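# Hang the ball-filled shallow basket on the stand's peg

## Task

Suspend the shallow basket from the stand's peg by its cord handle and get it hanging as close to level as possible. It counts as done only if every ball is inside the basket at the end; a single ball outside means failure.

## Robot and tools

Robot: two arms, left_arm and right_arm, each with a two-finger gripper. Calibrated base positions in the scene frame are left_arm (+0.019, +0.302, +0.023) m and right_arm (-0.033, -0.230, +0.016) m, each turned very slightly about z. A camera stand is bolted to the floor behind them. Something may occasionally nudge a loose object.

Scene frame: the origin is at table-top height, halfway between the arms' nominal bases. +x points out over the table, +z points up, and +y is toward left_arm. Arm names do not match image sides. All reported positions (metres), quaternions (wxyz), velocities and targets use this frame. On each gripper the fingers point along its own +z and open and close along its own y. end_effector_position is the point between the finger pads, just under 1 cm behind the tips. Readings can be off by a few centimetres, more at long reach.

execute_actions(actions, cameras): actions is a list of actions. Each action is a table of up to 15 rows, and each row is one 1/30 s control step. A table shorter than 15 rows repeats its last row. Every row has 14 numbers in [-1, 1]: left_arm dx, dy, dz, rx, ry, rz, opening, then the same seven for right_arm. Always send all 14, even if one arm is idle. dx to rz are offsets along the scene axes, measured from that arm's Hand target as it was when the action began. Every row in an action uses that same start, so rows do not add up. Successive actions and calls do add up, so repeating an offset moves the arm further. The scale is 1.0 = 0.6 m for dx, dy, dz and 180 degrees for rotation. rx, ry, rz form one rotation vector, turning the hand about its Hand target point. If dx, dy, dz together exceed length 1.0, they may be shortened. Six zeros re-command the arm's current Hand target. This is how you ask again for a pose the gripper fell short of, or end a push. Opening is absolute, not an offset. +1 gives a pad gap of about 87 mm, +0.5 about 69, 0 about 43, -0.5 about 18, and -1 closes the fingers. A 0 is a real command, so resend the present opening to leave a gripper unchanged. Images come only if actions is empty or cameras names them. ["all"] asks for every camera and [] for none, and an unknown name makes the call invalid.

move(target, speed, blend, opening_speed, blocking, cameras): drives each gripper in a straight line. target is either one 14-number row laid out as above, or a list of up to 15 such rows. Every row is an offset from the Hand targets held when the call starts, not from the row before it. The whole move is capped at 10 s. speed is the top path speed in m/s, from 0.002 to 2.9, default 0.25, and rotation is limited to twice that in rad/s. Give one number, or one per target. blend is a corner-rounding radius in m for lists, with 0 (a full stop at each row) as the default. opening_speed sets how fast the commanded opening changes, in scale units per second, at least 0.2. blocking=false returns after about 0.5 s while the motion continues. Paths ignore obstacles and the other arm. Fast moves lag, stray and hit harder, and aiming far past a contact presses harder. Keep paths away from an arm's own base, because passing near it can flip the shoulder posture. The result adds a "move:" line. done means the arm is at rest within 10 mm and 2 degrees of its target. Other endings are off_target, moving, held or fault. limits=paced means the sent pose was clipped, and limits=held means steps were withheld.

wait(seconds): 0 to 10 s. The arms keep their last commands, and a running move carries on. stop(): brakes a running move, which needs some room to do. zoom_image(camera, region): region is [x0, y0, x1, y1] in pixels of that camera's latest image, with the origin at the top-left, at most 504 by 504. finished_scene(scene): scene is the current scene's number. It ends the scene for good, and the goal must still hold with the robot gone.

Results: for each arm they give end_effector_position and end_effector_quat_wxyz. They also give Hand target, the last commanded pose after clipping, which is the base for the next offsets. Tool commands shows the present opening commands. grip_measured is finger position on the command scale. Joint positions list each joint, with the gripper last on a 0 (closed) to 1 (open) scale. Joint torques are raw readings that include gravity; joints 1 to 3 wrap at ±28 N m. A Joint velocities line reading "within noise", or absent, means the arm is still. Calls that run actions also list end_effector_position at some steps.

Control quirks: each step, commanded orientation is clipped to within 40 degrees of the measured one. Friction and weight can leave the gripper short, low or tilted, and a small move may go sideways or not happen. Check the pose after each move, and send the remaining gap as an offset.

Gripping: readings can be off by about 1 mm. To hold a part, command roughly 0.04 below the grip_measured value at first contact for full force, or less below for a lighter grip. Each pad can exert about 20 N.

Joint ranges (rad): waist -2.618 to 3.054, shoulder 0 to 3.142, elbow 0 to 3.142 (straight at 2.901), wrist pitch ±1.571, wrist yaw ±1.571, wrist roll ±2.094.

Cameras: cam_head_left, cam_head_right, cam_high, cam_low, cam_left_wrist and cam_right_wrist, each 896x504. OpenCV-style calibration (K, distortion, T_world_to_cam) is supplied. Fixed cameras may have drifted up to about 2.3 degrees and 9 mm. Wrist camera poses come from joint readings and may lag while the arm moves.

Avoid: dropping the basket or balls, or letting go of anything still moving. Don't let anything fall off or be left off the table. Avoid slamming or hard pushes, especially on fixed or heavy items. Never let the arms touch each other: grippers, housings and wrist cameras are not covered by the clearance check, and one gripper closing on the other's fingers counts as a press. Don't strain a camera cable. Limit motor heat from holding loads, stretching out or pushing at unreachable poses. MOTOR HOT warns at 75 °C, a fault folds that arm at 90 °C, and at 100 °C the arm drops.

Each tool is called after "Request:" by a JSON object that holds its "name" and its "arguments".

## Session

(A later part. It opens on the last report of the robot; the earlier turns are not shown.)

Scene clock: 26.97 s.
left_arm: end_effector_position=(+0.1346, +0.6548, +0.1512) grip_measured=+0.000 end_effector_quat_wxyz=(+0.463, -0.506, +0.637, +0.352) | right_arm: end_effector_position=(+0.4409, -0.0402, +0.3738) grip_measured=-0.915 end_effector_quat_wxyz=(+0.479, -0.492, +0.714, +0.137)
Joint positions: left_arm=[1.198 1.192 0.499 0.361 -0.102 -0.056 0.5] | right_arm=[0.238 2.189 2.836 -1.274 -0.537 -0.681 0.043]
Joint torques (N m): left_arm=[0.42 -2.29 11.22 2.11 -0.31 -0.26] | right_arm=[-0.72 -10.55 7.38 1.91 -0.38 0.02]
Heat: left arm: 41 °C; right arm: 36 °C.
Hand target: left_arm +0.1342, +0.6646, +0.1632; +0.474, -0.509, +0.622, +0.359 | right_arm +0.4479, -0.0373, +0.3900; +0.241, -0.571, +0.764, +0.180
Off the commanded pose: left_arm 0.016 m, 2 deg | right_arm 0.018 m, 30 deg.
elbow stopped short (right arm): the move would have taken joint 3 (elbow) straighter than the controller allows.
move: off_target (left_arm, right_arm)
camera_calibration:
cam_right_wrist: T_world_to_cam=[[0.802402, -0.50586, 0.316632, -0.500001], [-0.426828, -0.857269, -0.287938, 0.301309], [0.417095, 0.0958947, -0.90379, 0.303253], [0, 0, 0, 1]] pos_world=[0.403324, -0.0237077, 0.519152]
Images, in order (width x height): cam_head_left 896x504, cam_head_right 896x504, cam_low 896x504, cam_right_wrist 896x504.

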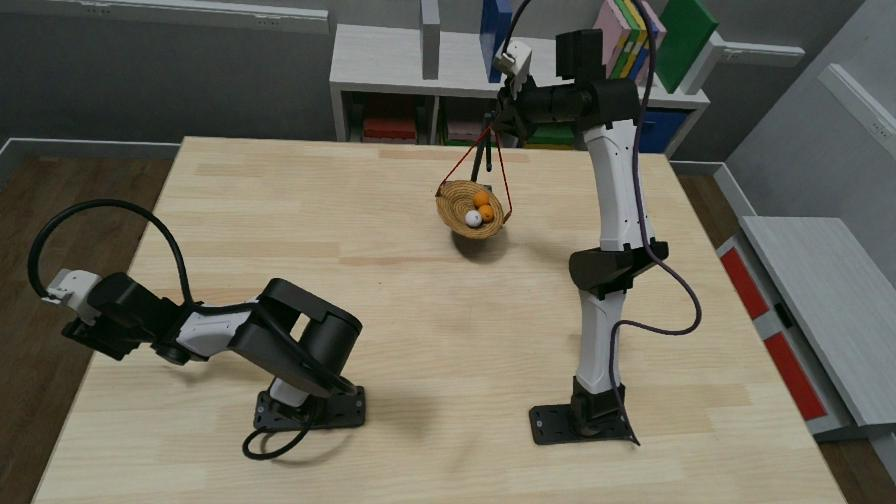

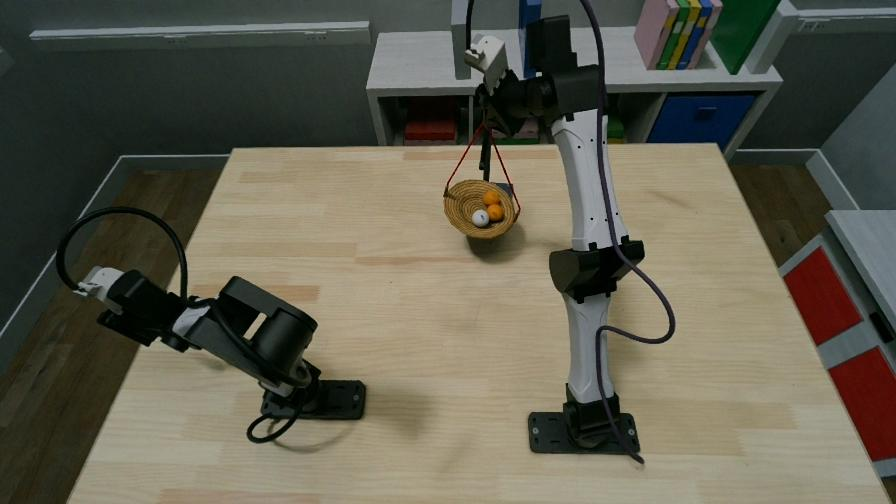

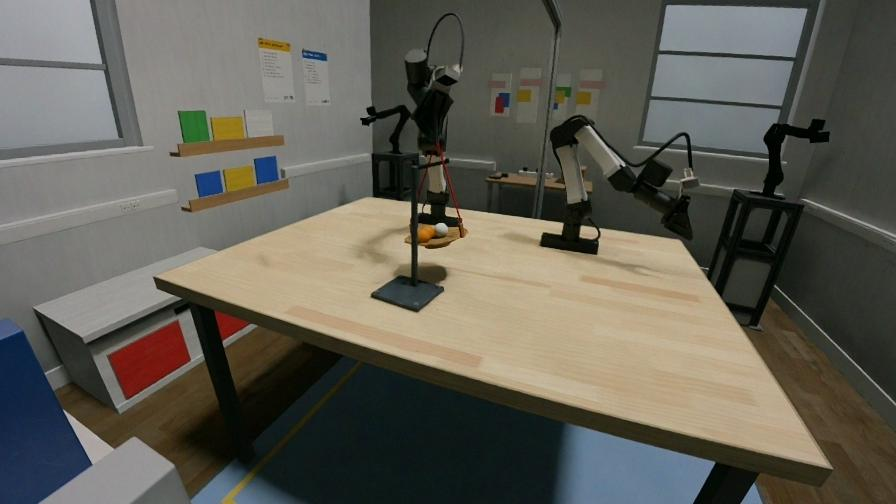

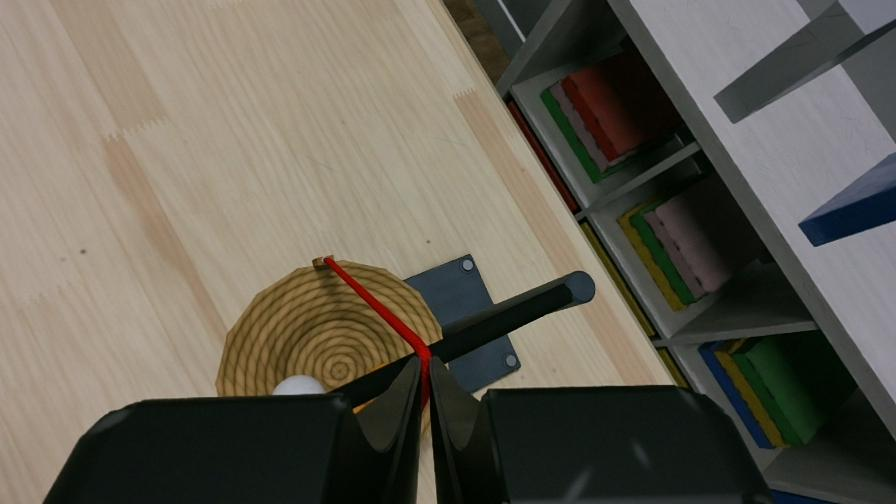

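Request:
{"name": "move", "arguments": {"target": [[0,0,0,0,0,0,0,-0.02,0.017,0,0,0,0,-1],[0,0,0,0,0,0,0,-0.02,0.017,-0.095,0,0,0,-1]], "speed": 0.05, "blend": 0.005, "cameras": ["cam_low","cam_head_left","cam_head_right","cam_right_wrist"]}}

Request:
{"name": "zoom_image", "arguments": {"camera": "cam_low", "region": [360, 100, 560, 300]}}

Request:
{"name": "zoom_image", "arguments": {"camera": "cam_head_left", "region": [400, 80, 600, 280]}}

Scene clock: 51.70 s.
left_arm: end_effector_position=(+0.1346, +0.6549, +0.1513) grip_measured=+0.000 end_effector_quat_wxyz=(+0.463, -0.506, +0.637, +0.352) | right_arm: end_effector_position=(+0.4357, -0.0308, +0.3340) grip_measured=-0.915 end_effector_quat_wxyz=(+0.423, -0.513, +0.732, +0.152)
Joint positions: left_arm=[1.198 1.192 0.499 0.361 -0.102 -0.056 0.5] | right_arm=[0.263 2.245 2.84 -1.36 -0.531 -0.72 0.043]
Joint torques (N m): left_arm=[0.47 -2.26 11.19 2.11 -0.32 -0.24] | right_arm=[0.32 -10.06 7.23 1.32 -0.18 -0.16]
Heat: left arm: 45 °C; right arm: 38 °C.
Hand target: left_arm +0.1342, +0.6647, +0.1633; +0.474, -0.509, +0.622, +0.359 | right_arm +0.4361, -0.0272, +0.3329; +0.241, -0.571, +0.764, +0.180
Off the commanded pose: left_arm 0.015 m, 2 deg | right_arm 0.004 m, 22 deg.
elbow stopped short (right arm): the move would have taken joint 3 (elbow) straighter than the controller allows.
move: off_target (left_arm, right_arm)
camera_calibration:
cam_right_wrist: T_world_to_cam=[[0.852903, -0.454527, 0.256832, -0.478982], [-0.415872, -0.888906, -0.192085, 0.257871], [0.315607, 0.0570205, -0.947175, 0.326093], [0, 0, 0, 1]] pos_world=[0.412849, -0.00708075, 0.481418]
Images, in order (width x height): cam_head_left 896x504, cam_head_right 896x504, cam_low 896x504, cam_right_wrist 896x504.

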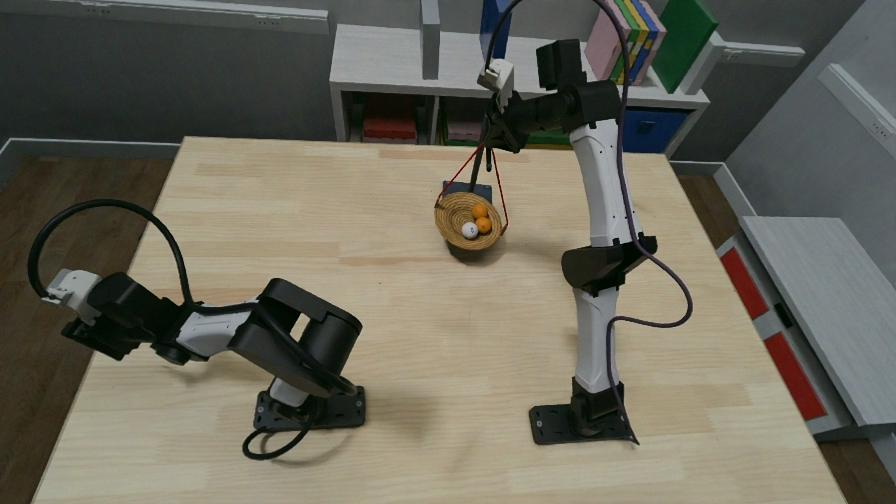

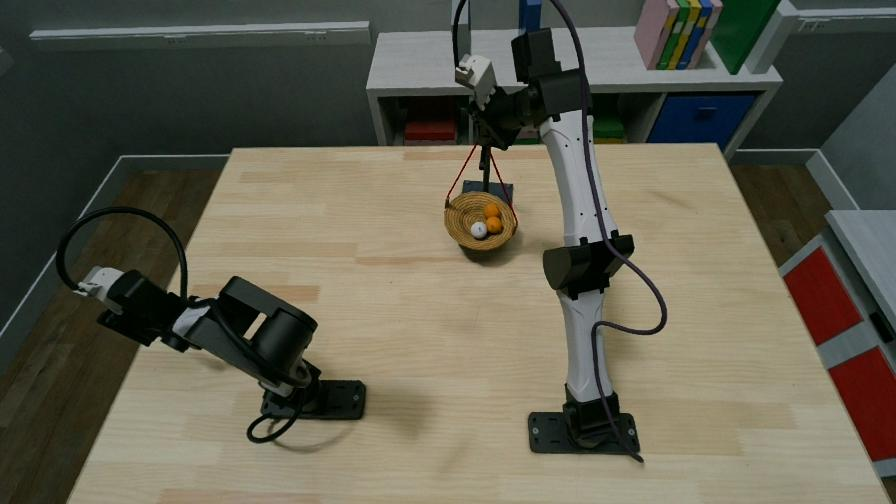

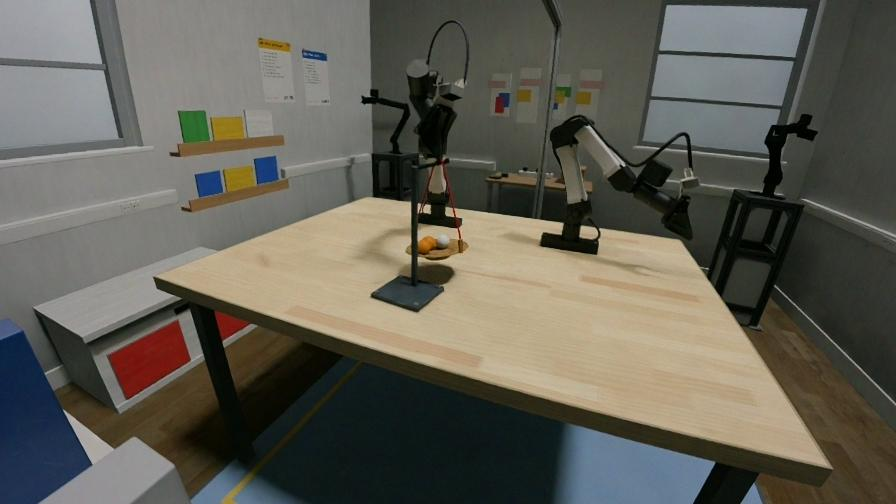

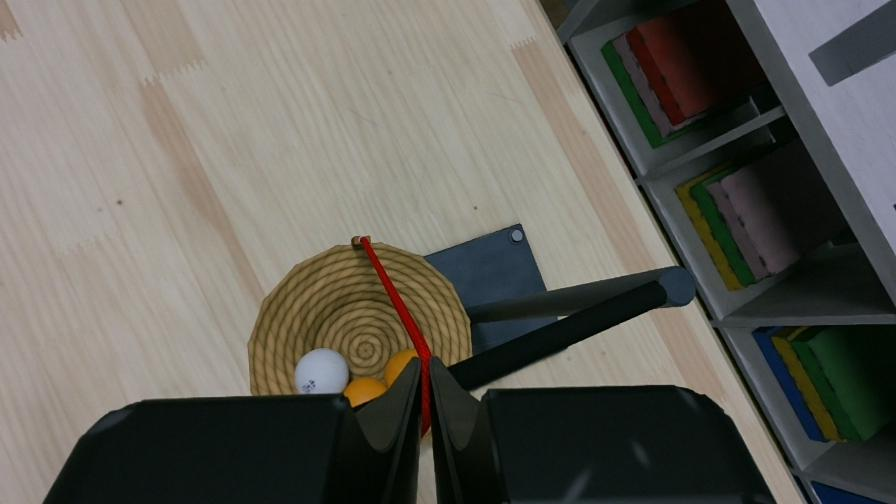

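Scaled by 2.520 from the camera's 896x504 image, which has a finer 1280x720 frame.

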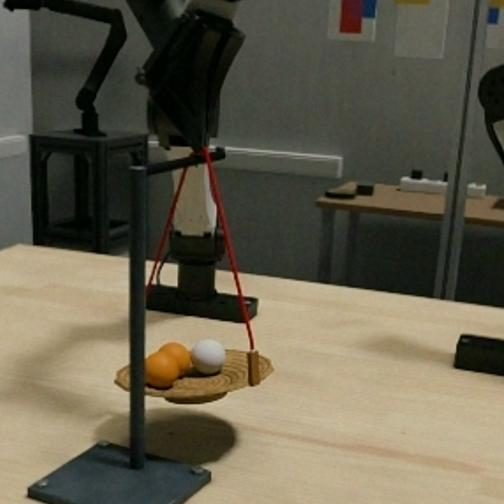

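Scaled by 2.520 from the camera's 896x504 image, which has a finer 1280x720 frame.

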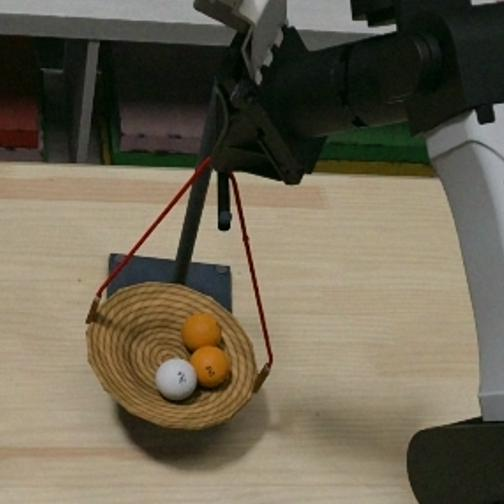

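Request:
{"name": "move", "arguments": {"target": [0,0,0,0,0,0,0,0,0.004,-0.035,0,0,0,-1], "speed": 0.04, "cameras": ["cam_low","cam_head_left","cam_head_right","cam_right_wrist"]}}

Request:
{"name": "zoom_image", "arguments": {"camera": "cam_low", "region": [360, 100, 560, 300]}}

Request:
{"name": "zoom_image", "arguments": {"camera": "cam_head_left", "region": [400, 80, 600, 280]}}

Request:
{"name": "zoom_image", "arguments": {"camera": "cam_head_right", "region": [400, 80, 600, 280]}}

Scene clock: 56.90 s.
left_arm: end_effector_position=(+0.1346, +0.6549, +0.1513) grip_measured=+0.000 end_effector_quat_wxyz=(+0.463, -0.506, +0.637, +0.352) | right_arm: end_effector_position=(+0.4364, -0.0300, +0.3302) grip_measured=-0.914 end_effector_quat_wxyz=(+0.419, -0.523, +0.728, +0.148)
Joint positions: left_arm=[1.198 1.192 0.499 0.361 -0.102 -0.056 0.5] | right_arm=[0.266 2.259 2.856 -1.373 -0.528 -0.744 0.043]
Joint torques (N m): left_arm=[0.38 -2.32 11.17 2.13 -0.29 -0.26] | right_arm=[0.81 -8.31 5.83 1.12 -0.11 -0.13]
Heat: left arm: 45 °C; right arm: 38 °C.
Hand target: left_arm +0.1342, +0.6647, +0.1633; +0.474, -0.509, +0.622, +0.359 | right_arm +0.4361, -0.0248, +0.3119; +0.241, -0.571, +0.764, +0.180
Off the commanded pose: left_arm 0.015 m, 2 deg | right_arm 0.019 m, 22 deg.
elbow stopped short (right arm): the move would have taken joint 3 (elbow) straighter than the controller allows.
move: off_target (left_arm, right_arm)
camera_calibration:
cam_right_wrist: T_world_to_cam=[[0.858768, -0.436522, 0.268263, -0.484061], [-0.400723, -0.898495, -0.179244, 0.247065], [0.319277, 0.0464298, -0.946523, 0.319981], [0, 0, 0, 1]] pos_world=[0.412539, -0.0041732, 0.47701]
Images, in order (width x height): cam_head_left 896x504, cam_head_right 896x504, cam_low 896x504, cam_right_wrist 896x504.

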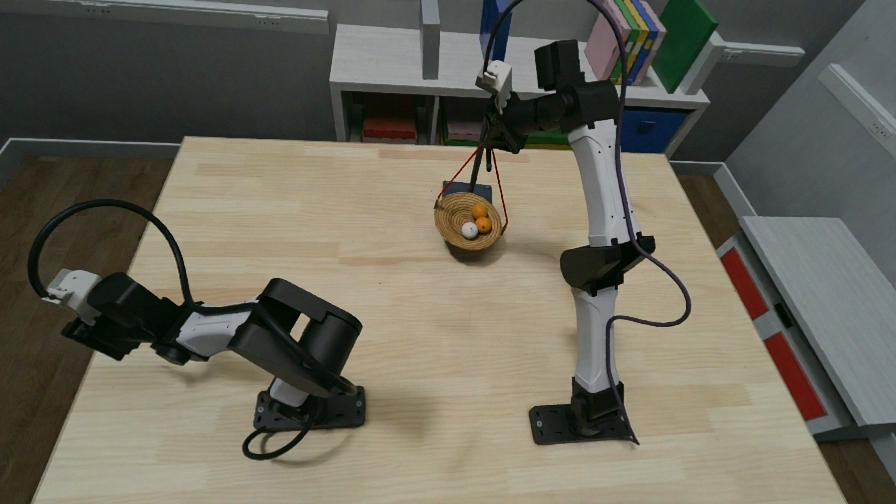

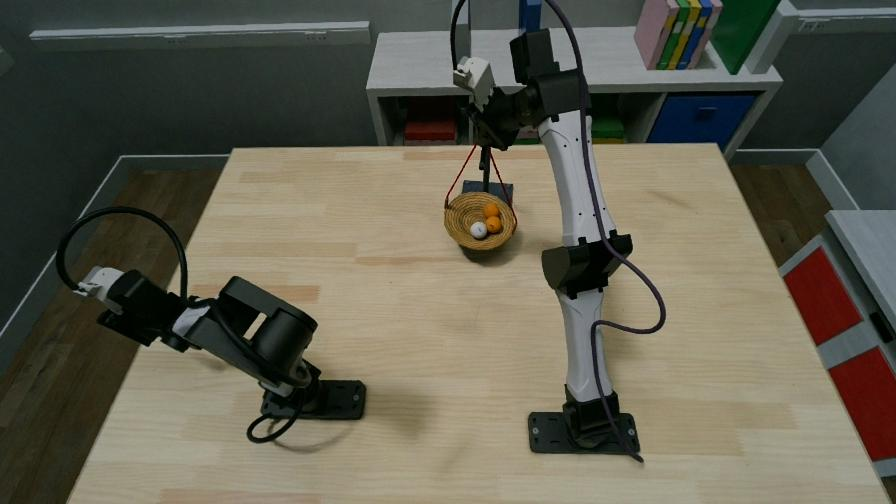

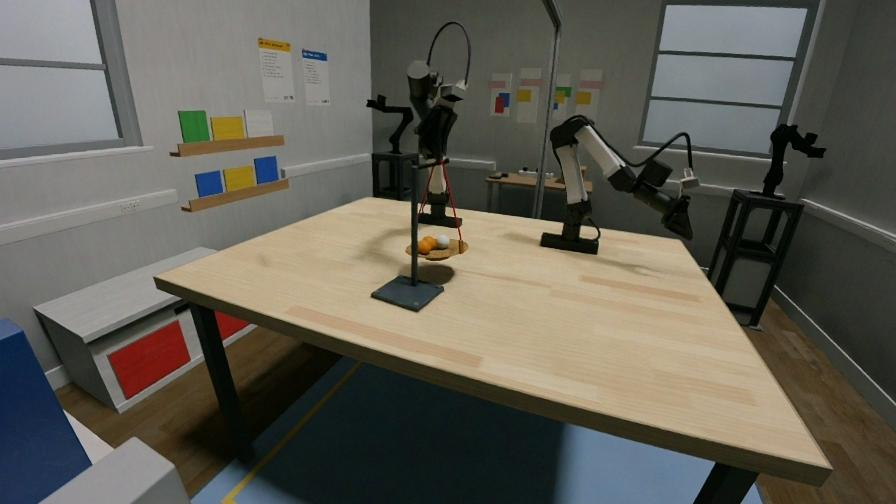

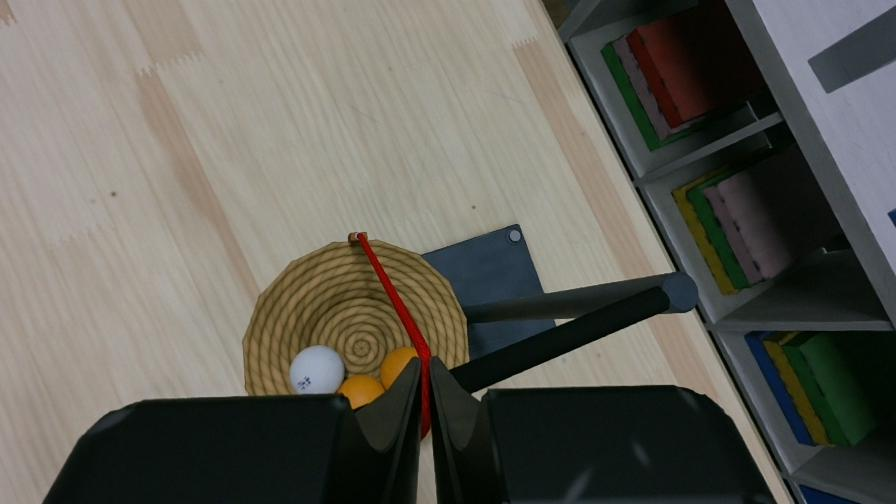

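Scaled by 2.520 from the camera's 896x504 image, which has a finer 1280x720 frame.

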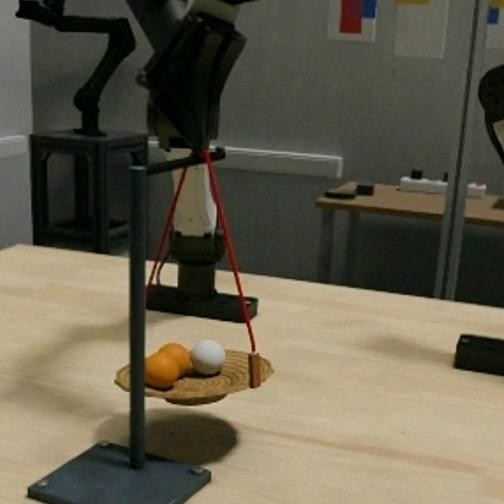

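Scaled by 2.520 from the camera's 896x504 image, which has a finer 1280x720 frame.

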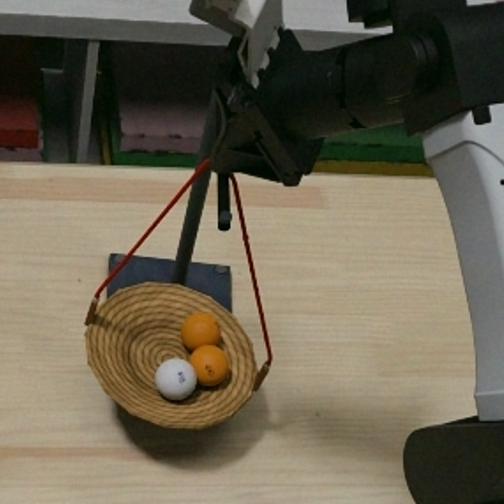

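Scaled by 2.520 from the camera's 896x504 image, which has a finer 1280x720 frame.

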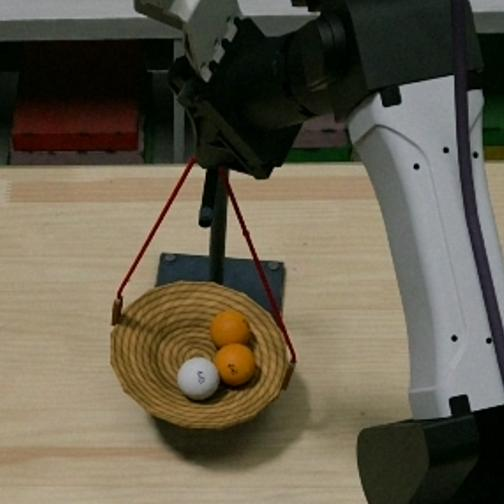

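Request:
{"name": "move", "arguments": {"target": [[0,0,0,0,0,0,0,0,0,0,0,0,0,-0.6],[0,0,0,0,0,0,0,0,-0.026,0.02,0,0,0,-0.6]], "speed": 0.05, "opening_speed": 0.4, "cameras": ["cam_low","cam_head_left","cam_right_wrist"]}}

Request:
{"name": "zoom_image", "arguments": {"camera": "cam_low", "region": [360, 100, 560, 300]}}

Request:
{"name": "zoom_image", "arguments": {"camera": "cam_right_wrist", "region": [330, 220, 530, 420]}}

Request:
{"name": "zoom_image", "arguments": {"camera": "cam_head_left", "region": [400, 80, 600, 280]}}

Scene clock: 64.33 s.
left_arm: end_effector_position=(+0.1346, +0.6549, +0.1513) grip_measured=+0.000 end_effector_quat_wxyz=(+0.463, -0.506, +0.637, +0.352) | right_arm: end_effector_position=(+0.4356, -0.0279, +0.3250) grip_measured=-0.600 end_effector_quat_wxyz=(+0.413, -0.527, +0.725, +0.161)
Joint positions: left_arm=[1.198 1.192 0.499 0.361 -0.102 -0.056 0.5] | right_arm=[0.262 2.27 2.856 -1.382 -0.557 -0.752 0.2]
Joint torques (N m): left_arm=[0.46 -2.29 11.32 2.12 -0.29 -0.24] | right_arm=[-1.84 -11.75 5.97 1.16 -0.04 -0.17]
Heat: left arm: 46 °C; right arm: 40 °C.
Hand target: left_arm +0.1342, +0.6647, +0.1632; +0.474, -0.509, +0.622, +0.359 | right_arm +0.4360, -0.0402, +0.3239; +0.241, -0.571, +0.764, +0.180
Off the commanded pose: left_arm 0.015 m, 2 deg | right_arm 0.013 m, 21 deg.
elbow stopped short (right arm): the move would have taken joint 3 (elbow) straighter than the controller allows.
move: off_target (left_arm, right_arm)
camera_calibration:
cam_right_wrist: T_world_to_cam=[[0.872559, -0.4214, 0.247109, -0.479731], [-0.385446, -0.904663, -0.181702, 0.241646], [0.30012, 0.0632979, -0.951799, 0.325869], [0, 0, 0, 1]] pos_world=[0.413936, -0.00417697, 0.472615]
Images, in order (width x height): cam_head_left 896x504, cam_low 896x504, cam_right_wrist 896x504.

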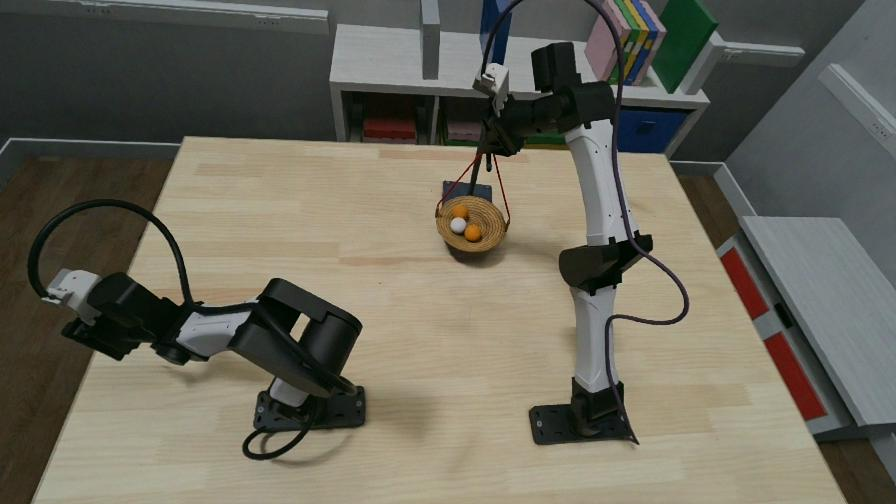

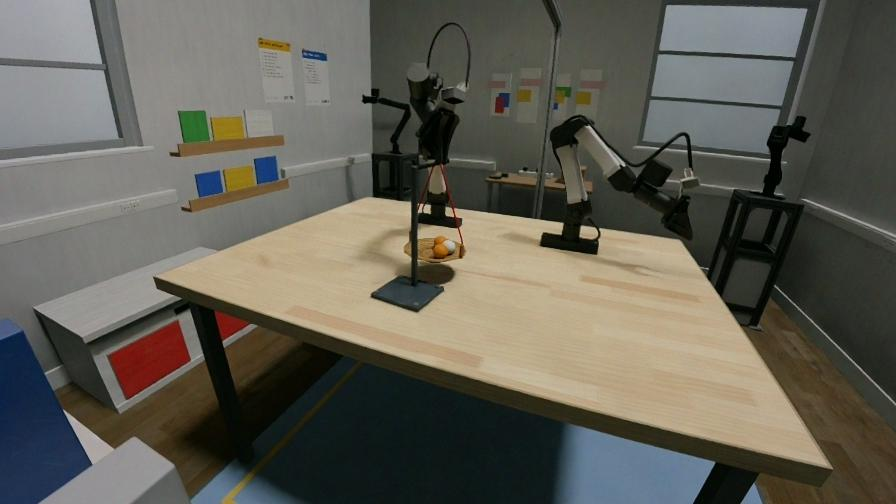

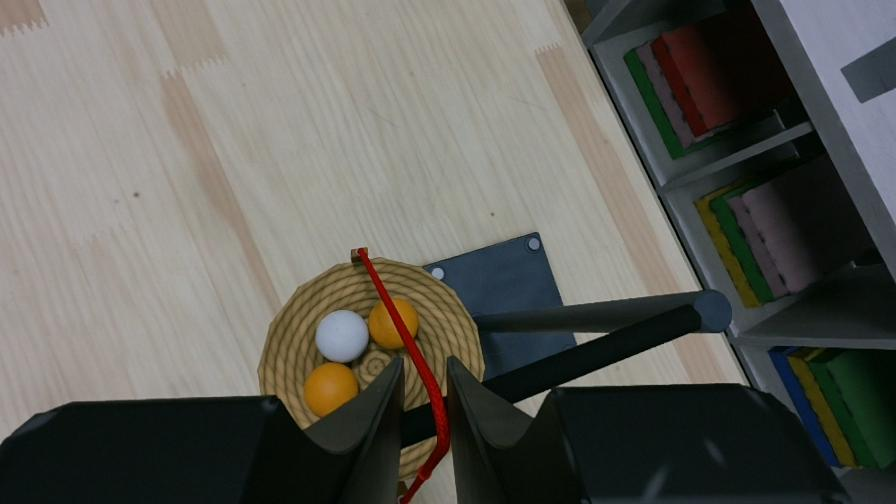

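Scaled by 2.520 from the camera's 896x504 image, which has a finer 1280x720 frame.

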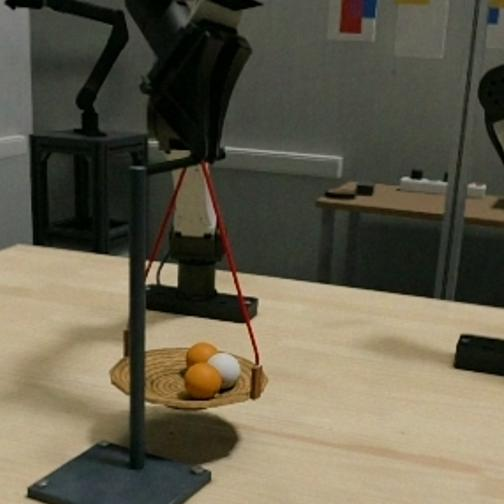

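Scaled by 2.520 from the camera's 896x504 image, which has a finer 1280x720 frame.

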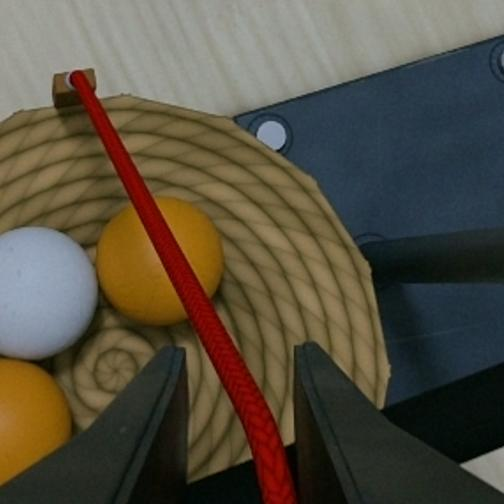

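Scaled by 2.520 from the camera's 896x504 image, which has a finer 1280x720 frame.

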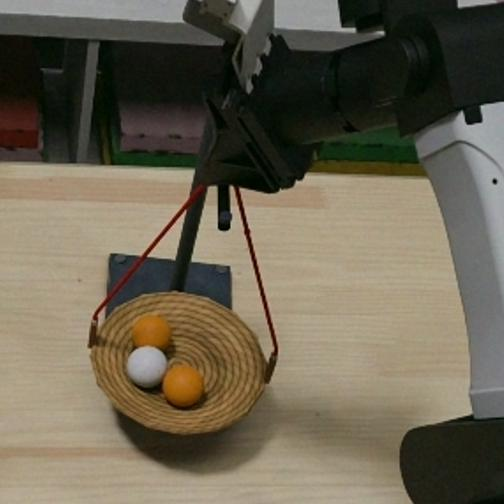

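Request:
{"name": "move", "arguments": {"target": [[0,0,0,0,0,0,0,0,0.02,0.1,0,0,0,-0.4],[0,0,0,0,0,0,0,-0.05,-0.15,0.13,0,0,0,-0.4]], "speed": 0.08, "opening_speed": 0.5, "blend": 0.01, "cameras": ["cam_low","cam_head_left","cam_head_right"]}}

Request:
{"name": "zoom_image", "arguments": {"camera": "cam_low", "region": [370, 140, 500, 300]}}

Request:
{"name": "zoom_image", "arguments": {"camera": "cam_head_left", "region": [400, 120, 560, 280]}}

Request:
{"name": "zoom_image", "arguments": {"camera": "cam_head_right", "region": [400, 120, 560, 280]}}

Scene clock: 68.97 s.
left_arm: end_effector_position=(+0.1346, +0.6549, +0.1513) grip_measured=+0.000 end_effector_quat_wxyz=(+0.463, -0.506, +0.637, +0.352) | right_arm: end_effector_position=(+0.4169, -0.1316, +0.3844) grip_measured=-0.400 end_effector_quat_wxyz=(+0.464, -0.489, +0.730, +0.111)
Joint positions: left_arm=[1.198 1.192 0.499 0.361 -0.102 -0.056 0.5] | right_arm=[0.033 2.122 2.856 -1.476 -0.632 -0.852 0.3]
Joint torques (N m): left_arm=[0.53 -2.36 11.17 2.11 -0.31 -0.24] | right_arm=[-0.51 -13.14 5.29 1.37 -0.4 -0.13]
Heat: left arm: 46 °C; right arm: 41 °C.
Hand target: left_arm +0.1342, +0.6647, +0.1632; +0.474, -0.509, +0.622, +0.359 | right_arm +0.4060, -0.1303, +0.4019; +0.241, -0.571, +0.764, +0.180
Off the commanded pose: left_arm 0.015 m, 2 deg | right_arm 0.021 m, 29 deg.
elbow stopped short (right arm): the move would have taken joint 3 (elbow) straighter than the controller allows.
move: off_target (left_arm, right_arm)
Images, in order (width x height): cam_head_left 896x504, cam_head_right 896x504, cam_low 896x504.

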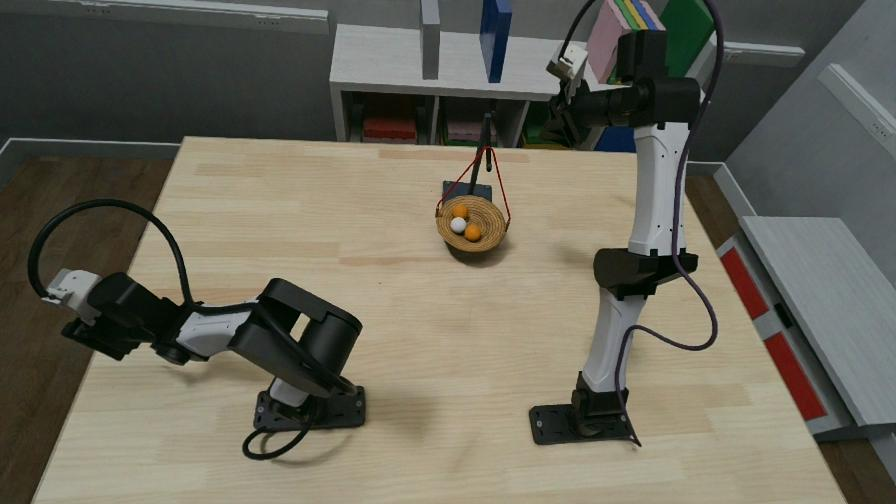

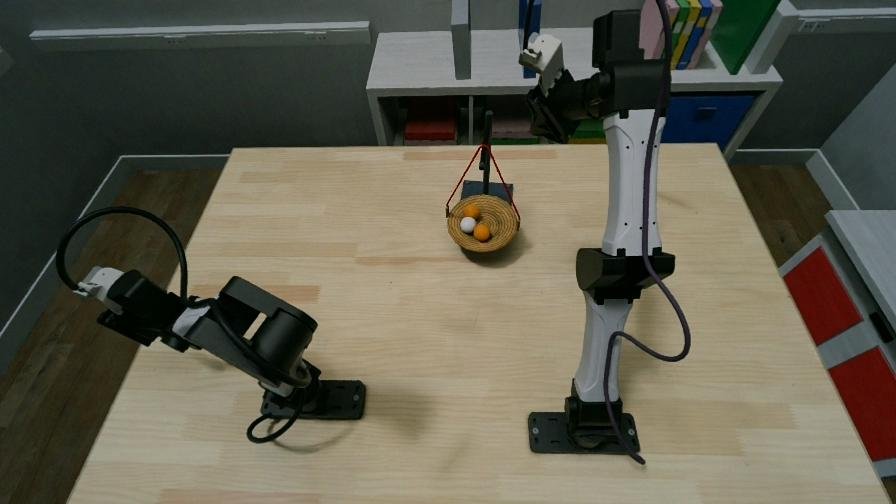

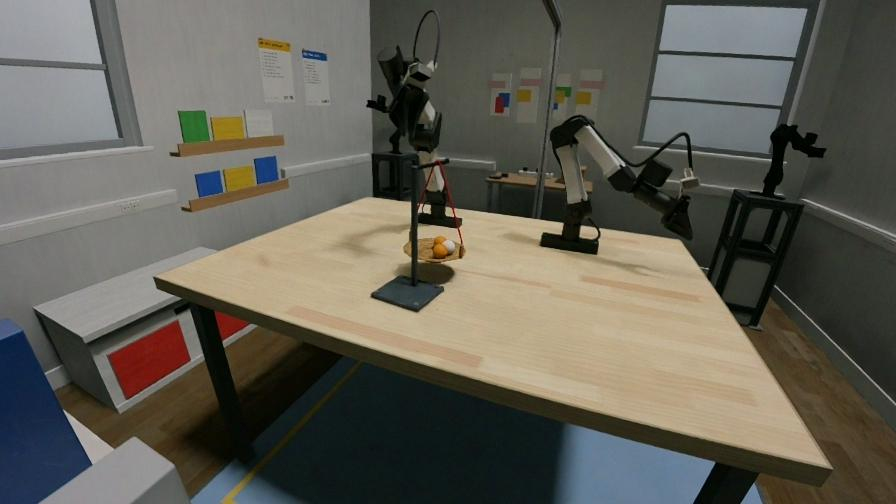

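Scaled by 3.150 from the camera's 896x504 image, which has a finer 1280x720 frame.

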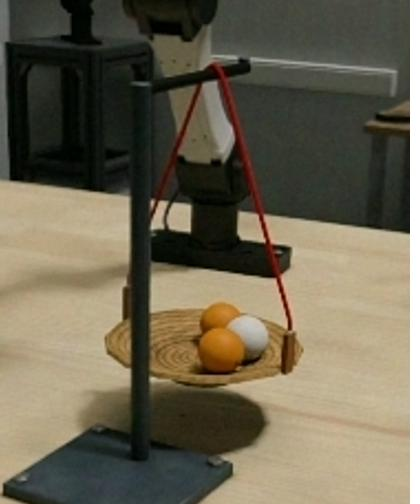

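Scaled by 3.150 from the camera's 896x504 image, which has a finer 1280x720 frame.

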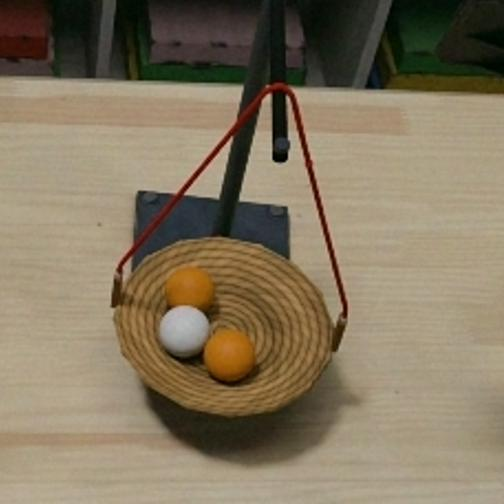

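Scaled by 3.150 from the camera's 896x504 image, which has a finer 1280x720 frame.

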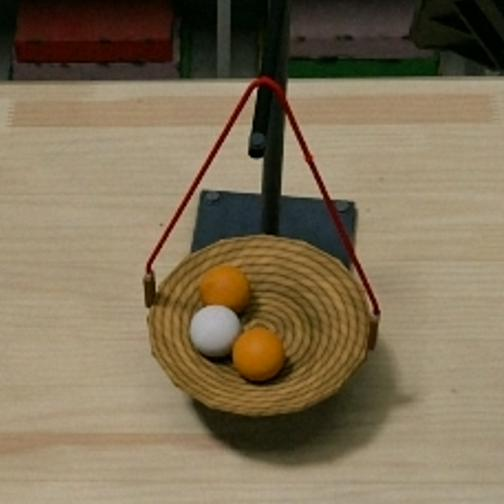

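Request:
{"name": "finished_scene", "arguments": {"scene": 3}}

The scene is finished: the task was done.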